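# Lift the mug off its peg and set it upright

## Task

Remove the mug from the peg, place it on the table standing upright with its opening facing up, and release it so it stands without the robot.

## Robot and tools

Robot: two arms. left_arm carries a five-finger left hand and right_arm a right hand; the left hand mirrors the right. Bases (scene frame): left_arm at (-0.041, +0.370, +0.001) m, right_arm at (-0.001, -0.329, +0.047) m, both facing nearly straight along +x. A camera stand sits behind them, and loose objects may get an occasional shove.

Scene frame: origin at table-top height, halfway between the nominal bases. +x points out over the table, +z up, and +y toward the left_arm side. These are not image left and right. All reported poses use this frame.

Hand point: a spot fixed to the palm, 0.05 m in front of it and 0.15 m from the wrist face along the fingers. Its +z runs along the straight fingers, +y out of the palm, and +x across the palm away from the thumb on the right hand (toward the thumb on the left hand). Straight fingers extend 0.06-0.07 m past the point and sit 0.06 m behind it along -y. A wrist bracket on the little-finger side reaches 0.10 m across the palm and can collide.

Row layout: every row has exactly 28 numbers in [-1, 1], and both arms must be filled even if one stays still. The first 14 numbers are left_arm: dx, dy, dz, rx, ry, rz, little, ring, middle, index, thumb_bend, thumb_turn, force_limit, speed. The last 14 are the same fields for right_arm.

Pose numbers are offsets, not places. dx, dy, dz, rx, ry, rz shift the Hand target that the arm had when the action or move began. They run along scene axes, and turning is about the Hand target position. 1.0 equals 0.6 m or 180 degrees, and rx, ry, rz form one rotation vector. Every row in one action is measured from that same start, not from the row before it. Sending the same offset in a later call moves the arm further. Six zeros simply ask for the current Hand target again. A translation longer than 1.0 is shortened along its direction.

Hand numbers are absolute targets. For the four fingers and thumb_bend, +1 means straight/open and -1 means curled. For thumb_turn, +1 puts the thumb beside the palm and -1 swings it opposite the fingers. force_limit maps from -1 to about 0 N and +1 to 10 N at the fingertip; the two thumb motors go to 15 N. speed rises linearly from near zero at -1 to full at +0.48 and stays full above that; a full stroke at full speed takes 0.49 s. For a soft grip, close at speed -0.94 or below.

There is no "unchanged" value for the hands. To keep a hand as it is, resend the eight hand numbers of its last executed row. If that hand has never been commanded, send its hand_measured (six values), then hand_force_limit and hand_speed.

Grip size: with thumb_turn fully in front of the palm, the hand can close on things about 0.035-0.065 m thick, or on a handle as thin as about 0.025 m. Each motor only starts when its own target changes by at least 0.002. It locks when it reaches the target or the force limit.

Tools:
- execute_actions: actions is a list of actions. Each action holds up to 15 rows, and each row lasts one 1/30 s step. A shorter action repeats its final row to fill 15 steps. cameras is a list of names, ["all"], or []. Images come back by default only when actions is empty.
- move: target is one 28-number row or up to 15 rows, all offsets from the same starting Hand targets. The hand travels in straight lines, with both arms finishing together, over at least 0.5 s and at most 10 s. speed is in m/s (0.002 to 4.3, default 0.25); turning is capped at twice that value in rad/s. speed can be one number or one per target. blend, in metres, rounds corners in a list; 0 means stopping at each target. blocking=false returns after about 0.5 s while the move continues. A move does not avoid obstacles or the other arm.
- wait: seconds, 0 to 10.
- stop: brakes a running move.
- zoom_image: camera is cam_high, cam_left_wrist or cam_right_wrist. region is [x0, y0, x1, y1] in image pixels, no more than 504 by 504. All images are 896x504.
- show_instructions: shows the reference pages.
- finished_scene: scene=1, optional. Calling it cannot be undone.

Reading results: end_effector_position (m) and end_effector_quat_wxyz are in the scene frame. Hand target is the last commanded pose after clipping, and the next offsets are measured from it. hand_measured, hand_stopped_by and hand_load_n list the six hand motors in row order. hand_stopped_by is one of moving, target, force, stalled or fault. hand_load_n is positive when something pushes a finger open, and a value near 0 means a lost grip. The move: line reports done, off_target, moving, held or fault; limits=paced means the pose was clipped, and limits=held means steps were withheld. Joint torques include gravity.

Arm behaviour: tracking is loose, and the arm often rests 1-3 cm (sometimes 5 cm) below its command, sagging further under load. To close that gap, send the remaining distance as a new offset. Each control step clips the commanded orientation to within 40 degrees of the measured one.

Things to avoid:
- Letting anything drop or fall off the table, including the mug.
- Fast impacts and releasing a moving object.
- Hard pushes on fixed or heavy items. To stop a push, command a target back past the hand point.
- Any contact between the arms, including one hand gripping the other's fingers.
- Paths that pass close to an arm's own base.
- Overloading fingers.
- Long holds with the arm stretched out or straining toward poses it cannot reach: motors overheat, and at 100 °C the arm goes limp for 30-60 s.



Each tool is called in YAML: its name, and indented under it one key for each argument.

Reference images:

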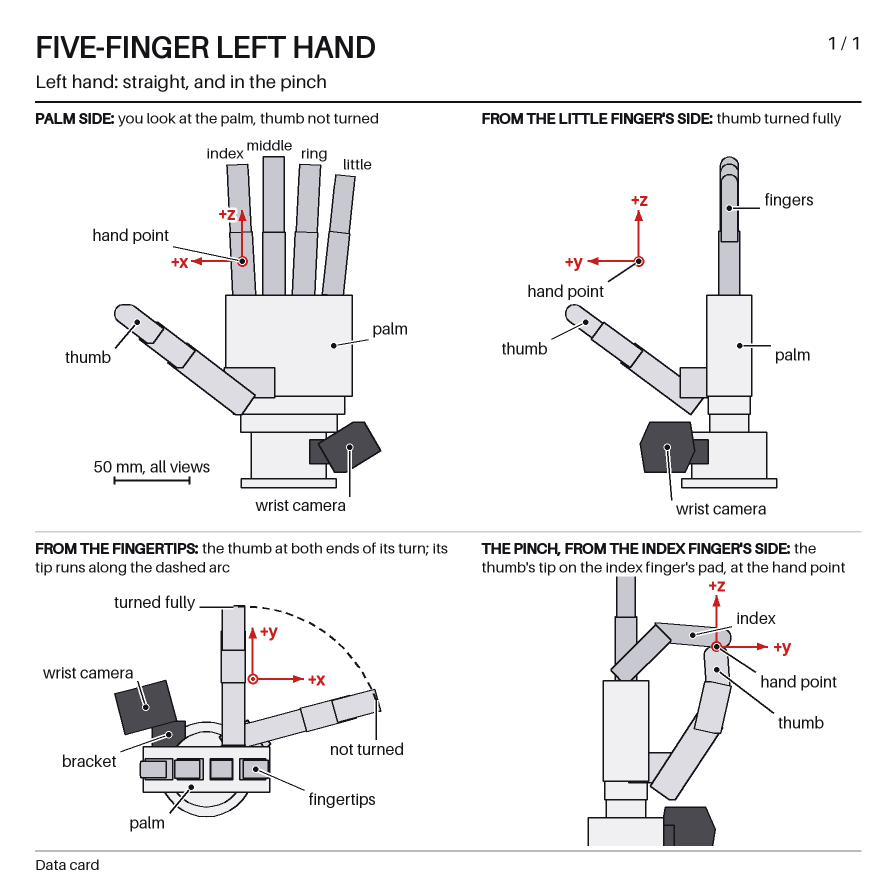

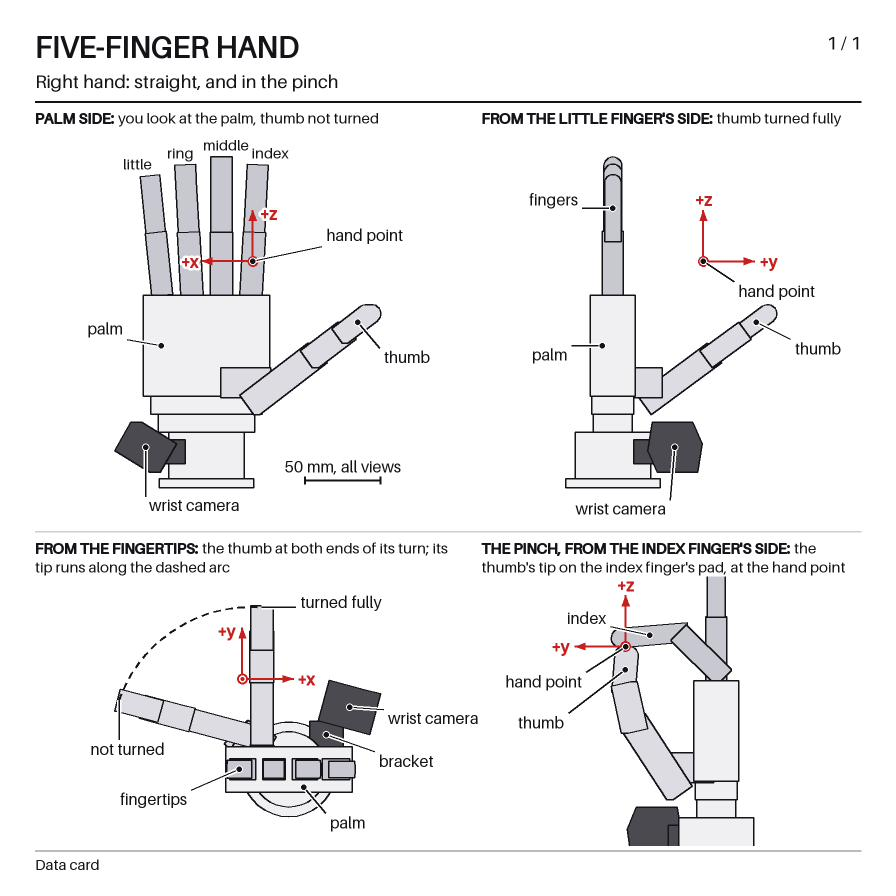

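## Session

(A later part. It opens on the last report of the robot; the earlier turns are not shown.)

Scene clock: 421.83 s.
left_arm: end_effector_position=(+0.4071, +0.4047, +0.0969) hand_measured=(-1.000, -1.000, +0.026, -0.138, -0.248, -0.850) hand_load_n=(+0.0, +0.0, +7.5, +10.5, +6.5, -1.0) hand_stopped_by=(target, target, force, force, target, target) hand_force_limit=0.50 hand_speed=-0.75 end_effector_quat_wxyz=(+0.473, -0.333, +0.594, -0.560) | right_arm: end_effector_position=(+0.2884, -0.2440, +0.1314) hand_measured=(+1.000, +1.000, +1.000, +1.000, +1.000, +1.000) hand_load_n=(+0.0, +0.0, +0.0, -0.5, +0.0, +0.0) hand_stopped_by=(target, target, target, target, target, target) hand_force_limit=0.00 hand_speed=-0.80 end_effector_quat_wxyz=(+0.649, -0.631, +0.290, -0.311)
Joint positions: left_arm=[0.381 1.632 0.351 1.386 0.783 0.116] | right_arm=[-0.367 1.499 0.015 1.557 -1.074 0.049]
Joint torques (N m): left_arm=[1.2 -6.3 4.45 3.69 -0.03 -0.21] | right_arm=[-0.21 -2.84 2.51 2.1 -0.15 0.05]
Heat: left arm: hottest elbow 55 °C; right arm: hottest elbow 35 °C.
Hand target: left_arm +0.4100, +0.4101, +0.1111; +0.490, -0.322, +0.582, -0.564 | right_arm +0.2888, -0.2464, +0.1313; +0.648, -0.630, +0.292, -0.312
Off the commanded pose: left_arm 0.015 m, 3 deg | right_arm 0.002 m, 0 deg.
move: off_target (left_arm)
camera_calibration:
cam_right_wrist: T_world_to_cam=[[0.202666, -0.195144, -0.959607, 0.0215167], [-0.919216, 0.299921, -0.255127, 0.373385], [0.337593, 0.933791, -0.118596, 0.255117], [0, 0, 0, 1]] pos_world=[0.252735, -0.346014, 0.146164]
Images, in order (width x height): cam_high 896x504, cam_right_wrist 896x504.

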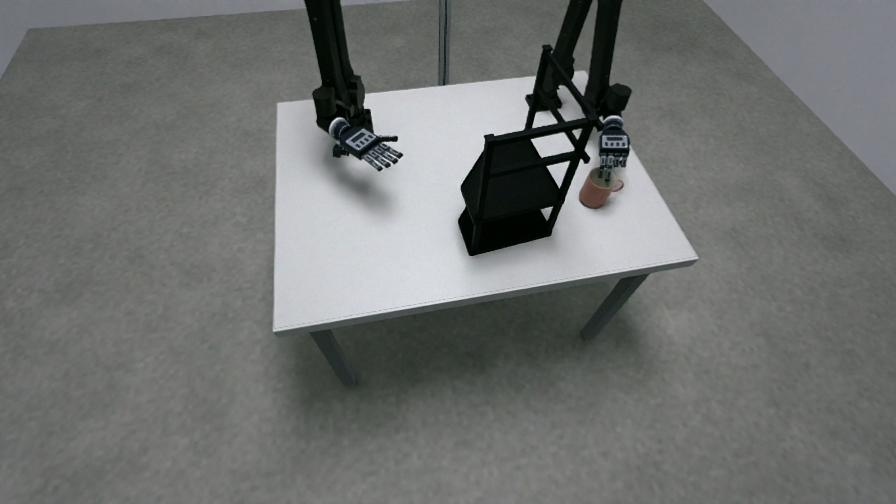

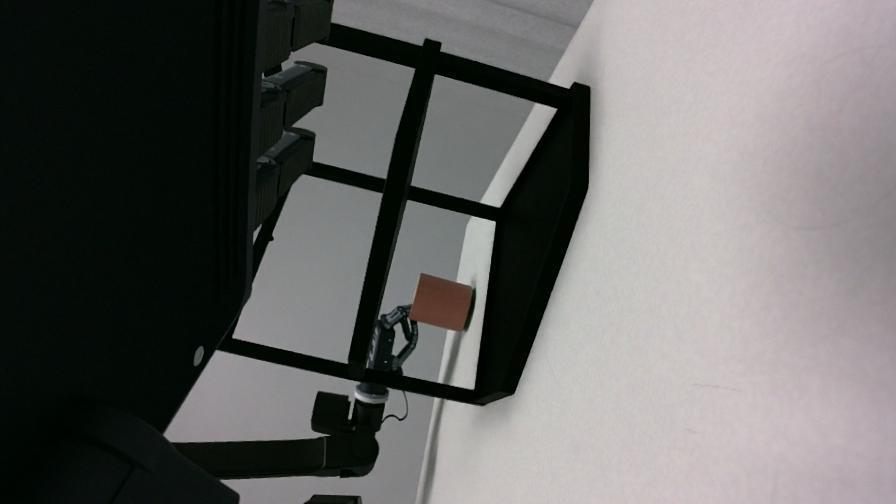

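move:
  target: [0, 0, -0.0067, 0, 0, 0, -1, -1, -0.75, -0.75, -0.25, -0.85, 0.5, -0.75, 0, 0, 0, 0, 0, 0, 1, 1, 1, 1, 1, 1, 0, -0.8]
  speed: 0.02
  cameras: ["cam_high", "cam_right_wrist"]

zoom_image:
  camera: "cam_high"
  region: [560, 130, 640, 220]

zoom_image:
  camera: "cam_right_wrist"
  region: [360, 240, 500, 360]

Scene clock: 428.17 s.
left_arm: end_effector_position=(+0.4072, +0.4048, +0.0929) hand_measured=(-1.000, -1.000, +0.026, -0.138, -0.248, -0.850) hand_load_n=(+0.0, -0.5, +7.5, +10.0, +6.5, -1.0) hand_stopped_by=(target, target, force, force, target, target) hand_force_limit=0.50 hand_speed=-0.75 end_effector_quat_wxyz=(+0.473, -0.333, +0.594, -0.560) | right_arm: end_effector_position=(+0.2884, -0.2440, +0.1314) hand_measured=(+1.000, +1.000, +1.000, +1.000, +1.000, +1.000) hand_load_n=(+0.0, +0.0, +0.0, -0.5, +0.0, +0.0) hand_stopped_by=(target, target, target, target, target, target) hand_force_limit=0.00 hand_speed=-0.80 end_effector_quat_wxyz=(+0.649, -0.631, +0.290, -0.311)
Joint positions: left_arm=[0.381 1.652 0.351 1.406 0.783 0.116] | right_arm=[-0.367 1.499 0.015 1.557 -1.074 0.049]
Joint torques (N m): left_arm=[0.85 -6.65 4.21 3.81 -0.05 -0.18] | right_arm=[-0.21 -2.9 2.51 2.1 -0.15 0.06]
Heat: left arm: hottest elbow 54 °C; right arm: hottest elbow 35 °C.
Hand target: left_arm +0.4100, +0.4100, +0.1069; +0.490, -0.322, +0.582, -0.564 | right_arm +0.2888, -0.2464, +0.1313; +0.648, -0.630, +0.292, -0.312
Off the commanded pose: left_arm 0.015 m, 3 deg | right_arm 0.002 m, 0 deg.
move: off_target (left_arm)
camera_calibration:
cam_right_wrist: T_world_to_cam=[[0.202666, -0.195144, -0.959607, 0.0215167], [-0.919216, 0.299921, -0.255127, 0.373385], [0.337593, 0.933791, -0.118596, 0.255117], [0, 0, 0, 1]] pos_world=[0.252735, -0.346014, 0.146164]
Images, in order (width x height): cam_high 896x504, cam_right_wrist 896x504.

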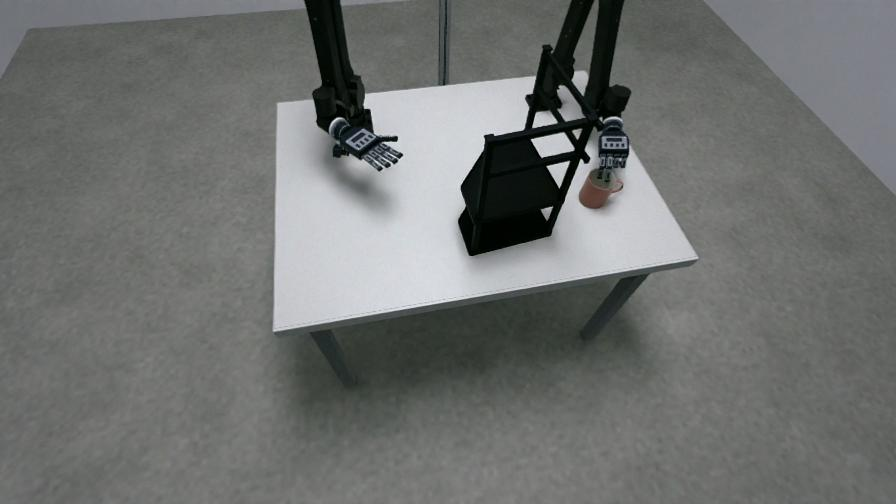

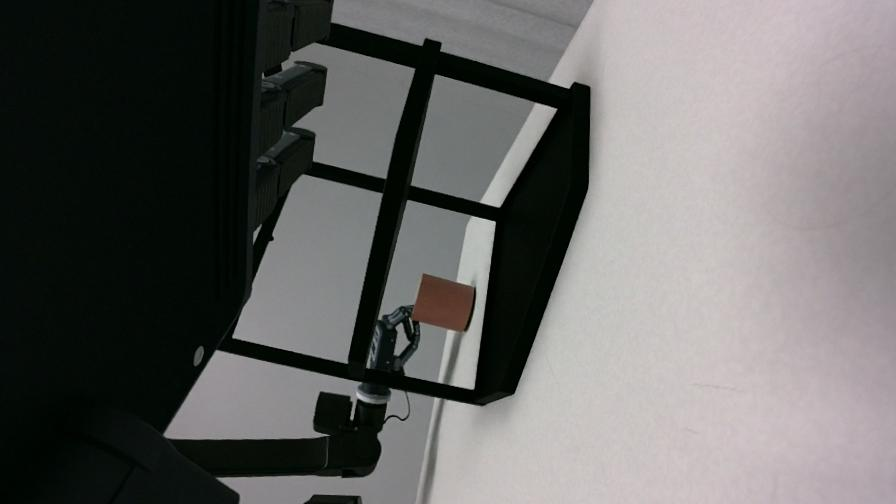

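Scaled by 5.600 from the camera's 896x504 image, which has a finer 1280x720 frame.

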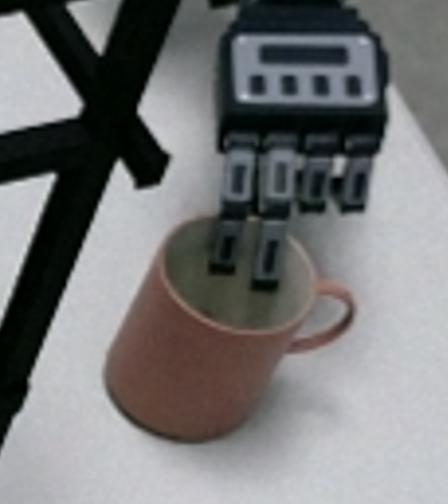

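Scaled by 3.600 from the camera's 896x504 image, which has a finer 1280x720 frame.

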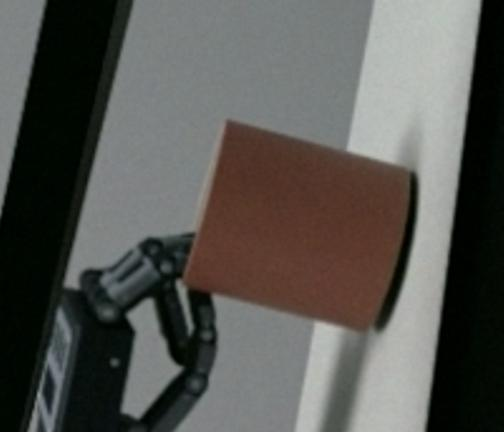

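move:
  target: [0, 0, -0.0058, 0, 0, 0, -1, -1, -0.75, -0.75, -0.25, -0.85, 0.5, -0.75, 0, 0, 0, 0, 0, 0, 1, 1, 1, 1, 1, 1, 0, -0.8]
  speed: 0.02
  cameras: ["cam_high", "cam_right_wrist"]

zoom_image:
  camera: "cam_high"
  region: [560, 130, 640, 220]

zoom_image:
  camera: "cam_right_wrist"
  region: [360, 240, 500, 360]

Scene clock: 430.07 s.
left_arm: end_effector_position=(+0.4072, +0.4048, +0.0896) hand_measured=(-1.000, -1.000, +0.026, -0.138, -0.248, -0.850) hand_load_n=(+0.0, +0.5, +7.5, +10.0, +6.5, -1.0) hand_stopped_by=(target, target, force, force, target, target) hand_force_limit=0.50 hand_speed=-0.75 end_effector_quat_wxyz=(+0.473, -0.333, +0.594, -0.560) | right_arm: end_effector_position=(+0.2884, -0.2440, +0.1314) hand_measured=(+1.000, +1.000, +1.000, +1.000, +1.000, +1.000) hand_load_n=(+0.0, +0.0, +0.0, -0.5, +0.0, +0.0) hand_stopped_by=(target, target, target, target, target, target) hand_force_limit=0.00 hand_speed=-0.80 end_effector_quat_wxyz=(+0.649, -0.631, +0.290, -0.311)
Joint positions: left_arm=[0.381 1.669 0.351 1.423 0.783 0.116] | right_arm=[-0.367 1.499 0.015 1.557 -1.074 0.049]
Joint torques (N m): left_arm=[0.91 -6.36 4.04 3.88 -0.06 -0.2] | right_arm=[-0.26 -2.96 2.51 2.11 -0.16 0.06]
Heat: left arm: hottest elbow 53 °C; right arm: hottest elbow 35 °C.
Hand target: left_arm +0.4100, +0.4100, +0.1035; +0.490, -0.322, +0.582, -0.564 | right_arm +0.2888, -0.2464, +0.1313; +0.648, -0.630, +0.292, -0.312
Off the commanded pose: left_arm 0.015 m, 3 deg | right_arm 0.002 m, 0 deg.
move: off_target (left_arm)
camera_calibration:
cam_right_wrist: T_world_to_cam=[[0.202666, -0.195144, -0.959607, 0.0215167], [-0.919216, 0.299921, -0.255127, 0.373385], [0.337593, 0.933791, -0.118596, 0.255117], [0, 0, 0, 1]] pos_world=[0.252735, -0.346014, 0.146164]
Images, in order (width x height): cam_high 896x504, cam_right_wrist 896x504.

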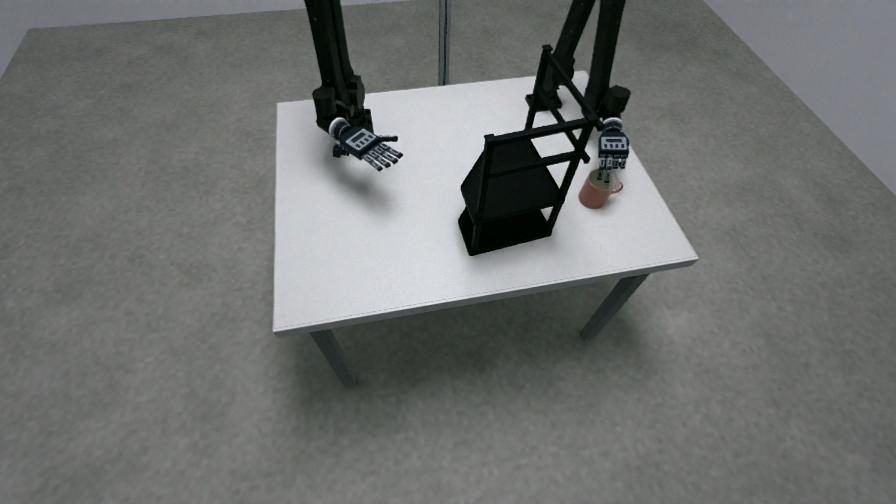

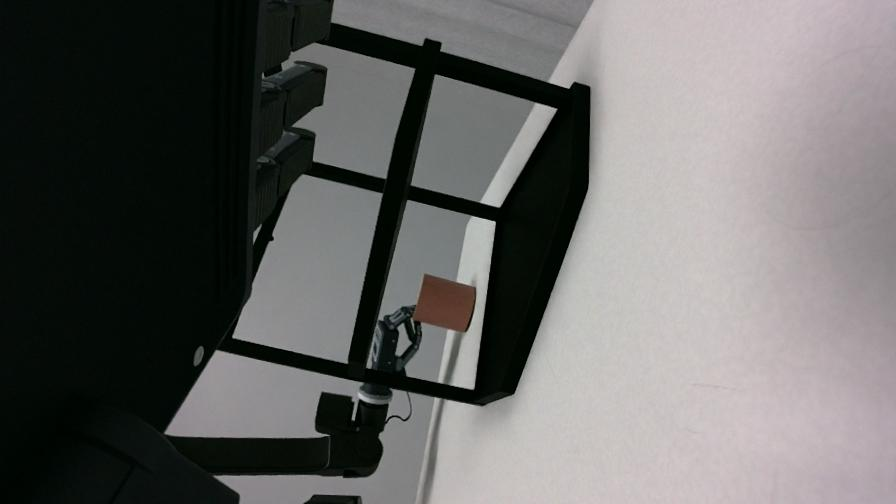

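Scaled by 5.600 from the camera's 896x504 image, which has a finer 1280x720 frame.

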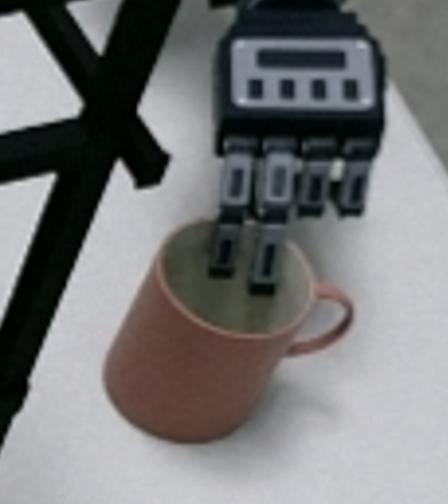

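Scaled by 3.600 from the camera's 896x504 image, which has a finer 1280x720 frame.

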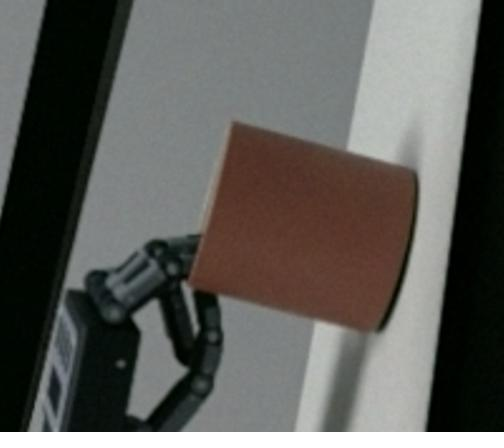

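move:
  target: [0, 0, -0.005, 0, 0, 0, -1, -1, -0.75, -0.75, -0.25, -0.85, 0.5, -0.75, 0, 0, 0, 0, 0, 0, 1, 1, 1, 1, 1, 1, 0, -0.8]
  speed: 0.02
  cameras: ["cam_high", "cam_right_wrist"]

zoom_image:
  camera: "cam_high"
  region: [560, 130, 640, 220]

zoom_image:
  camera: "cam_right_wrist"
  region: [360, 240, 500, 360]

Scene clock: 431.97 s.
left_arm: end_effector_position=(+0.4075, +0.4048, +0.0888) hand_measured=(-1.000, -1.000, +0.026, -0.138, -0.248, -0.850) hand_load_n=(+0.0, +0.0, +7.5, +10.0, +6.5, -1.0) hand_stopped_by=(target, target, force, force, target, target) hand_force_limit=0.50 hand_speed=-0.75 end_effector_quat_wxyz=(+0.475, -0.330, +0.593, -0.560) | right_arm: end_effector_position=(+0.2884, -0.2440, +0.1314) hand_measured=(+1.000, +1.000, +1.000, +1.000, +1.000, +1.000) hand_load_n=(+0.0, +0.0, +0.0, +0.0, +0.0, +0.0) hand_stopped_by=(target, target, target, target, target, target) hand_force_limit=0.00 hand_speed=-0.80 end_effector_quat_wxyz=(+0.649, -0.631, +0.290, -0.311)
Joint positions: left_arm=[0.381 1.68 0.351 1.442 0.783 0.115] | right_arm=[-0.367 1.499 0.015 1.557 -1.074 0.049]
Joint torques (N m): left_arm=[0.97 -6.36 3.9 3.73 -0.04 -0.16] | right_arm=[-0.15 -2.9 2.51 2.11 -0.16 0.06]
Heat: left arm: hottest elbow 53 °C; right arm: hottest elbow 35 °C.
Hand target: left_arm +0.4100, +0.4100, +0.1005; +0.490, -0.322, +0.582, -0.564 | right_arm +0.2888, -0.2464, +0.1313; +0.648, -0.630, +0.292, -0.312
Off the commanded pose: left_arm 0.013 m, 2 deg | right_arm 0.002 m, 0 deg.
move: off_target (left_arm)
camera_calibration:
cam_right_wrist: T_world_to_cam=[[0.202666, -0.195144, -0.959607, 0.0215167], [-0.919216, 0.299921, -0.255127, 0.373385], [0.337593, 0.933791, -0.118596, 0.255117], [0, 0, 0, 1]] pos_world=[0.252735, -0.346014, 0.146164]
Images, in order (width x height): cam_high 896x504, cam_right_wrist 896x504.

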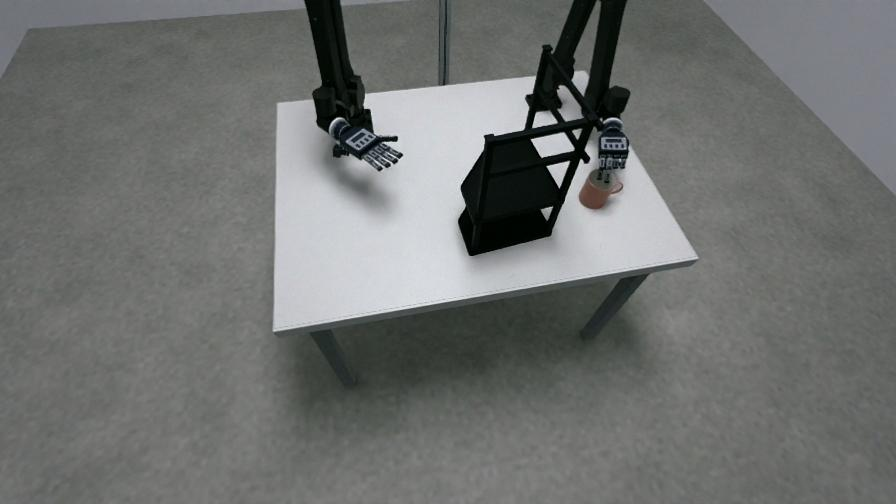

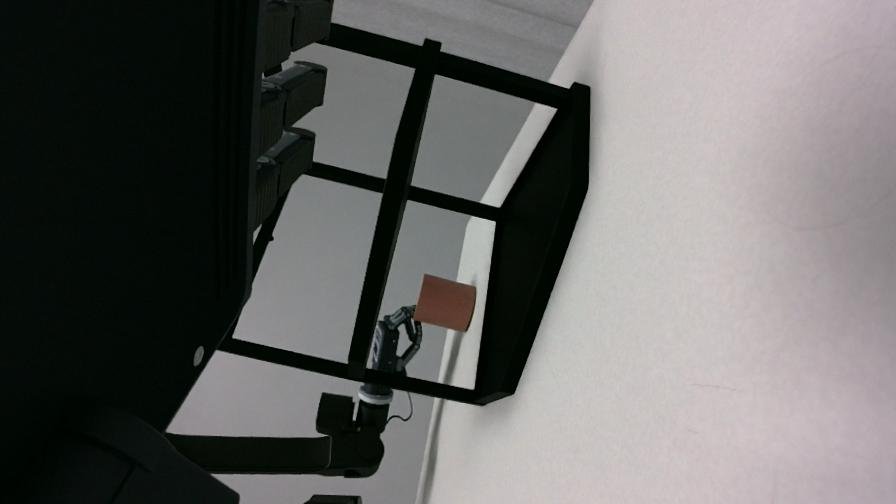

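Scaled by 5.600 from the camera's 896x504 image, which has a finer 1280x720 frame.

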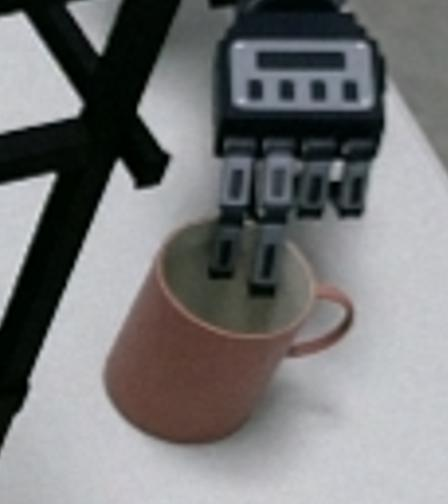

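Scaled by 3.600 from the camera's 896x504 image, which has a finer 1280x720 frame.

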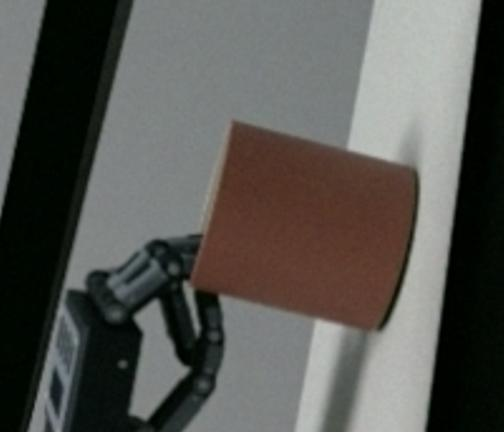

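move:
  target: [0, 0, -0.005, 0, 0, 0, -1, -1, -0.75, -0.75, -0.25, -0.85, 0.5, -0.75, 0, 0, 0, 0, 0, 0, 1, 1, 1, 1, 1, 1, 0, -0.8]
  speed: 0.02
  cameras: ["cam_high", "cam_left_wrist", "cam_right_wrist"]

zoom_image:
  camera: "cam_right_wrist"
  region: [360, 240, 500, 360]

Scene clock: 434.57 s.
left_arm: end_effector_position=(+0.4077, +0.4049, +0.0879) hand_measured=(-1.000, -1.000, +0.026, -0.138, -0.248, -0.850) hand_load_n=(+0.0, +0.0, +8.0, +10.0, +6.5, -1.0) hand_stopped_by=(target, target, force, force, target, target) hand_force_limit=0.50 hand_speed=-0.75 end_effector_quat_wxyz=(+0.477, -0.328, +0.592, -0.561) | right_arm: end_effector_position=(+0.2884, -0.2440, +0.1314) hand_measured=(+1.000, +1.000, +1.000, +1.000, +1.000, +1.000) hand_load_n=(+0.0, +0.0, +0.0, +0.0, +0.0, -0.5) hand_stopped_by=(target, target, target, target, target, target) hand_force_limit=0.00 hand_speed=-0.80 end_effector_quat_wxyz=(+0.649, -0.631, +0.290, -0.311)
Joint positions: left_arm=[0.381 1.692 0.351 1.461 0.783 0.114] | right_arm=[-0.367 1.499 0.015 1.557 -1.074 0.049]
Joint torques (N m): left_arm=[1.08 -6.3 3.77 3.48 -0.02 -0.15] | right_arm=[-0.26 -2.84 2.51 2.1 -0.15 0.06]
Heat: left arm: hottest elbow 52 °C; right arm: hottest elbow 35 °C.
Hand target: left_arm +0.4100, +0.4100, +0.0975; +0.490, -0.322, +0.582, -0.564 | right_arm +0.2888, -0.2464, +0.1313; +0.648, -0.630, +0.292, -0.312
Off the commanded pose: left_arm 0.011 m, 2 deg | right_arm 0.002 m, 0 deg.
move: off_target (left_arm)
camera_calibration:
cam_left_wrist: T_world_to_cam=[[-0.221547, -0.355258, 0.908135, 0.151594], [-0.729678, -0.557407, -0.396066, 0.559239], [0.646906, -0.750393, -0.135733, 0.161841], [0, 0, 0, 1]] pos_world=[0.336953, 0.487023, 0.105794]
cam_right_wrist: T_world_to_cam=[[0.202666, -0.195144, -0.959607, 0.0215167], [-0.919216, 0.299921, -0.255127, 0.373385], [0.337593, 0.933791, -0.118596, 0.255117], [0, 0, 0, 1]] pos_world=[0.252735, -0.346014, 0.146164]

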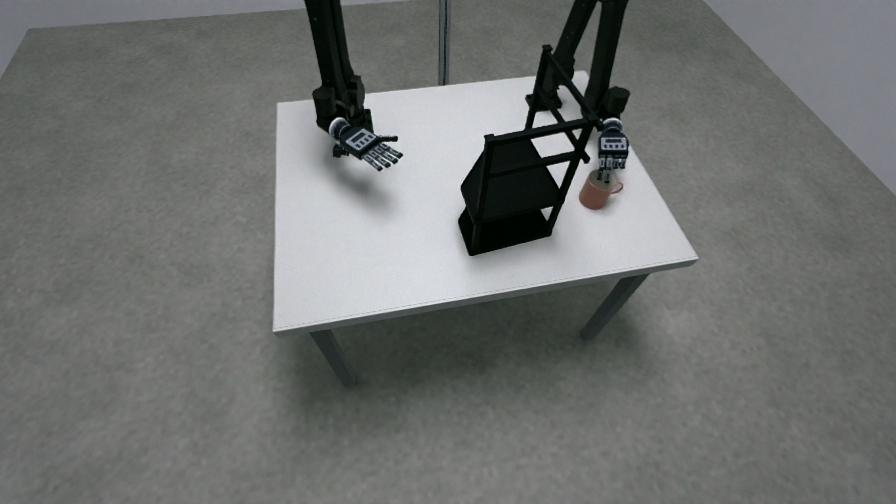

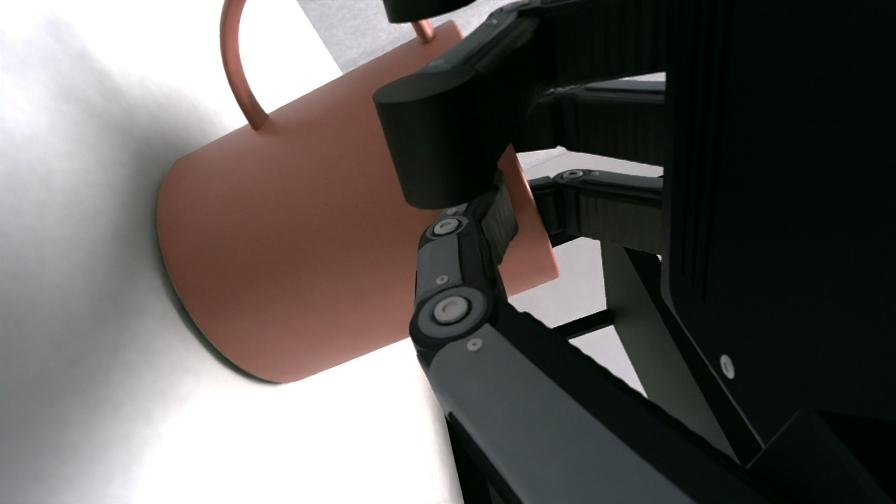

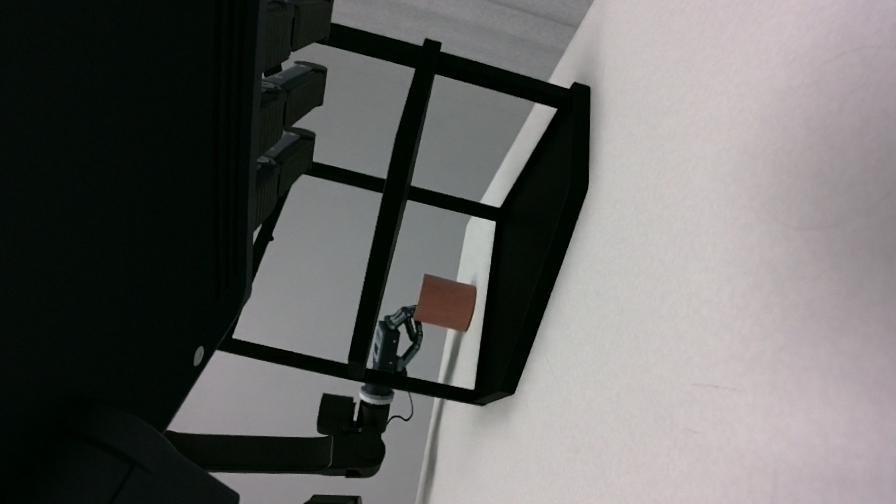

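Scaled by 3.600 from the camera's 896x504 image, which has a finer 1280x720 frame.

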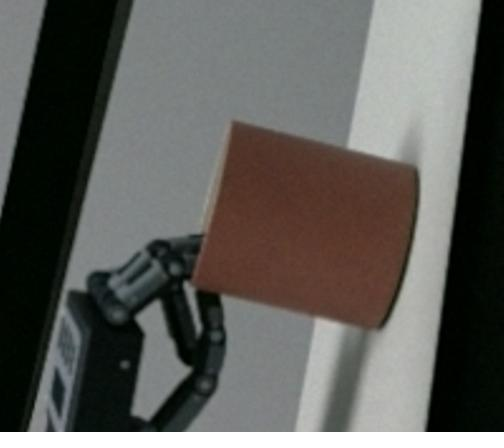

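move:
  target: [0, 0, 0, 0, 0, 0, -1, -1, 0.25, 0.1, -0.25, -0.85, 0.5, -0.9, 0, 0, 0, 0, 0, 0, 1, 1, 1, 1, 1, 1, 0, -0.8]
  speed: 0.02
  cameras: ["cam_high", "cam_left_wrist", "cam_right_wrist"]

zoom_image:
  camera: "cam_right_wrist"
  region: [360, 240, 500, 360]

Scene clock: 437.50 s.
left_arm: end_effector_position=(+0.4078, +0.4058, +0.0894) hand_measured=(-1.000, -1.000, +0.250, +0.100, -0.250, -0.850) hand_load_n=(+0.0, +0.0, +0.0, +0.0, +1.0, +0.0) hand_stopped_by=(target, target, target, target, target, target) hand_force_limit=0.50 hand_speed=-0.90 end_effector_quat_wxyz=(+0.480, -0.327, +0.590, -0.562) | right_arm: end_effector_position=(+0.2884, -0.2440, +0.1314) hand_measured=(+1.000, +1.000, +1.000, +1.000, +1.000, +1.000) hand_load_n=(+0.0, +0.0, -0.5, +0.0, +0.0, -0.5) hand_stopped_by=(target, target, target, target, target, target) hand_force_limit=0.00 hand_speed=-0.80 end_effector_quat_wxyz=(+0.649, -0.631, +0.290, -0.311)
Joint positions: left_arm=[0.383 1.694 0.351 1.472 0.783 0.11] | right_arm=[-0.367 1.499 0.015 1.557 -1.074 0.049]
Joint torques (N m): left_arm=[0.97 -6.18 3.81 3.08 -0.04 -0.13] | right_arm=[-0.26 -2.84 2.52 2.13 -0.15 0.05]
Heat: left arm: hottest elbow 52 °C; right arm: hottest elbow 35 °C.
Hand target: left_arm +0.4100, +0.4099, +0.0975; +0.490, -0.321, +0.582, -0.564 | right_arm +0.2888, -0.2464, +0.1313; +0.648, -0.630, +0.292, -0.312
Off the commanded pose: left_arm 0.009 m, 2 deg | right_arm 0.002 m, 0 deg.
move: done
camera_calibration:
cam_left_wrist: T_world_to_cam=[[-0.227043, -0.355533, 0.906668, 0.153076], [-0.725894, -0.558871, -0.400925, 0.559978], [0.649253, -0.749172, -0.131192, 0.160775], [0, 0, 0, 1]] pos_world=[0.336856, 0.487828, 0.106813]
cam_right_wrist: T_world_to_cam=[[0.202666, -0.195144, -0.959607, 0.0215167], [-0.919216, 0.299921, -0.255127, 0.373385], [0.337593, 0.933791, -0.118596, 0.255117], [0, 0, 0, 1]] pos_world=[0.252735, -0.346014, 0.146164]

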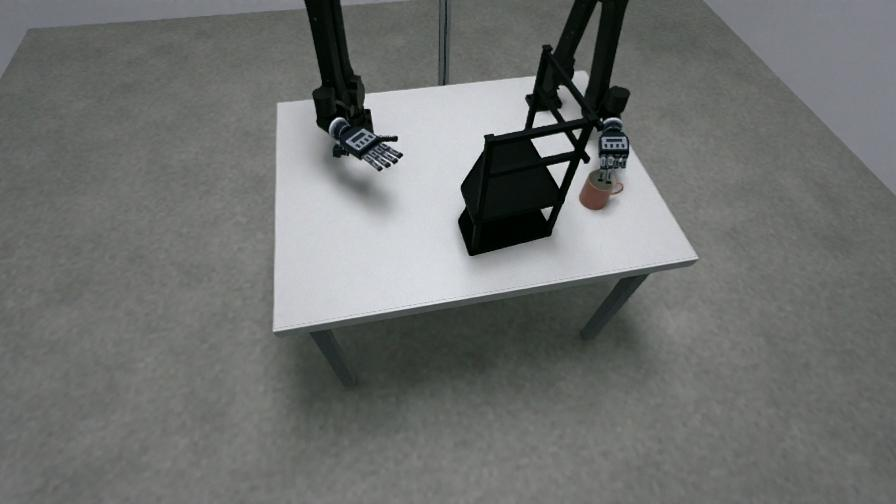

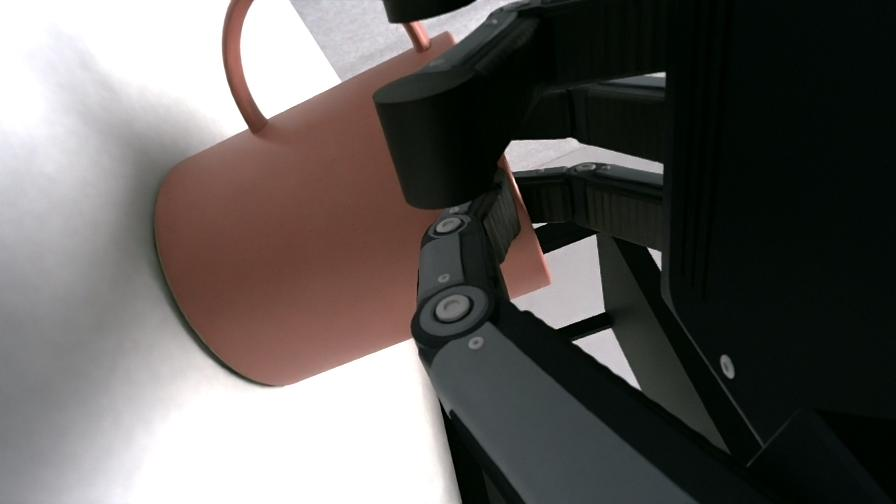

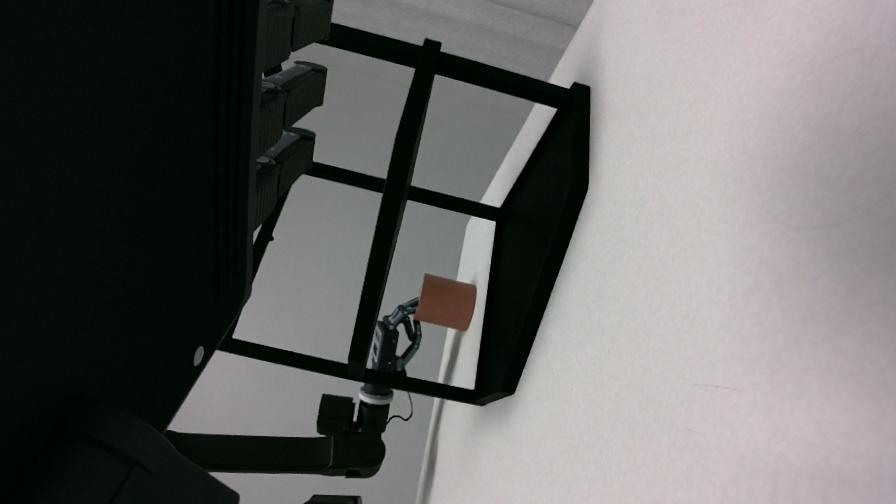

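Scaled by 3.600 from the camera's 896x504 image, which has a finer 1280x720 frame.

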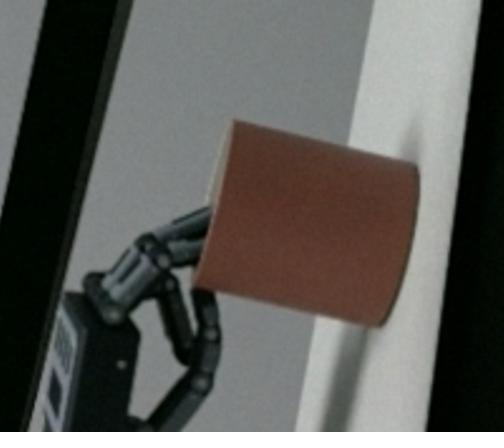

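move:
  target:
    - [-0.005, 0.002, 0.07, 0, 0, 0, -1, -1, 0.25, 0.1, -0.25, -0.85, 0.5, -0.9, 0, 0, 0, 0, 0, 0, 1, 1, 1, 1, 1, 1, 0, -0.8]
    - [-0.02, 0.008, 0.2, 0, 0, 0, -1, -1, 0.25, 0.1, -0.25, -0.85, 0.5, -0.9, 0, 0, 0, 0, 0, 0, 1, 1, 1, 1, 1, 1, 0, -0.8]
  speed: [0.04, 0.06]
  blend: [0.01, 0]
  cameras: ["all"]

zoom_image:
  camera: "cam_high"
  region: [560, 100, 660, 220]

zoom_image:
  camera: "cam_right_wrist"
  region: [340, 240, 500, 380]

Scene clock: 443.93 s.
left_arm: end_effector_position=(+0.3854, +0.4050, +0.1936) hand_measured=(-1.000, -1.000, +0.250, +0.100, -0.250, -0.850) hand_load_n=(+0.0, +0.0, +0.0, +0.0, +0.0, +0.0) hand_stopped_by=(target, target, target, target, target, target) hand_force_limit=0.50 hand_speed=-0.90 end_effector_quat_wxyz=(+0.475, -0.333, +0.588, -0.563) | right_arm: end_effector_position=(+0.2884, -0.2440, +0.1314) hand_measured=(+1.000, +1.000, +1.000, +1.000, +1.000, +1.000) hand_load_n=(+0.0, +0.0, +0.0, +0.0, +0.0, +0.0) hand_stopped_by=(target, target, target, target, target, target) hand_force_limit=0.00 hand_speed=-0.80 end_effector_quat_wxyz=(+0.649, -0.631, +0.290, -0.311)
Joint positions: left_arm=[0.415 1.168 0.367 0.925 0.812 0.095] | right_arm=[-0.367 1.499 0.015 1.557 -1.074 0.049]
Joint torques (N m): left_arm=[1.32 -4.07 12.45 1.48 0.15 -0.07] | right_arm=[-0.32 -2.84 2.52 2.13 -0.16 0.06]
Heat: left arm: hottest elbow 51 °C; right arm: hottest elbow 35 °C.
Hand target: left_arm +0.3981, +0.4148, +0.2175; +0.490, -0.322, +0.582, -0.564 | right_arm +0.2888, -0.2464, +0.1313; +0.648, -0.630, +0.292, -0.312
Off the commanded pose: left_arm 0.029 m, 2 deg | right_arm 0.002 m, 0 deg.
move: off_target (left_arm)
camera_calibration:
cam_left_wrist: T_world_to_cam=[[-0.21638, -0.344335, 0.913572, 0.0432053], [-0.729418, -0.564962, -0.385703, 0.585881], [0.648944, -0.749835, -0.128917, 0.188378], [0, 0, 0, 1]] pos_world=[0.314454, 0.487129, 0.21079]
cam_right_wrist: T_world_to_cam=[[0.202666, -0.195144, -0.959607, 0.0215167], [-0.919216, 0.299921, -0.255127, 0.373385], [0.337593, 0.933791, -0.118596, 0.255117], [0, 0, 0, 1]] pos_world=[0.252735, -0.346014, 0.146164]

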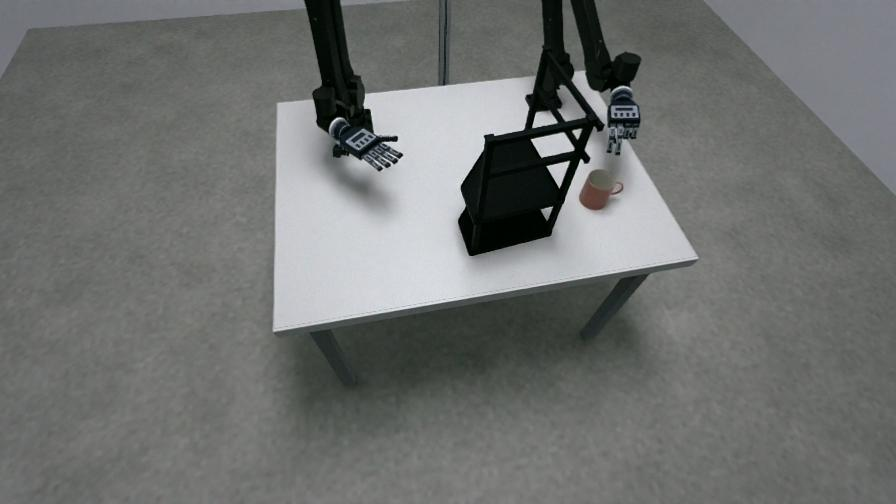

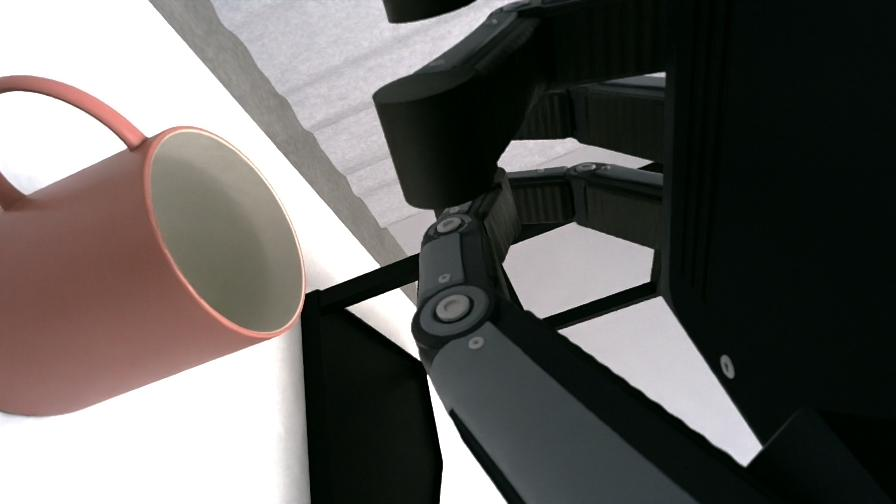

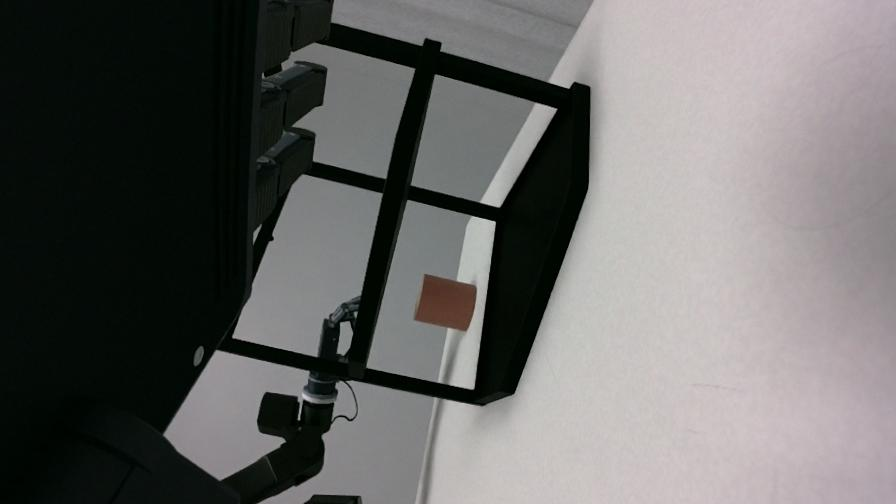

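Scaled by 4.200 from the camera's 896x504 image, which has a finer 1280x720 frame.

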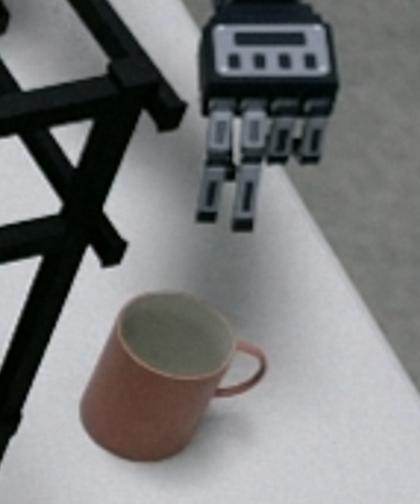

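Scaled by 3.150 from the camera's 896x504 image, which has a finer 1280x720 frame.

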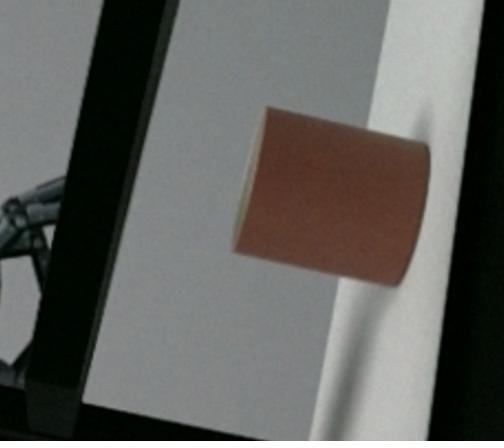

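finished_scene:

The scene is finished: the task was done.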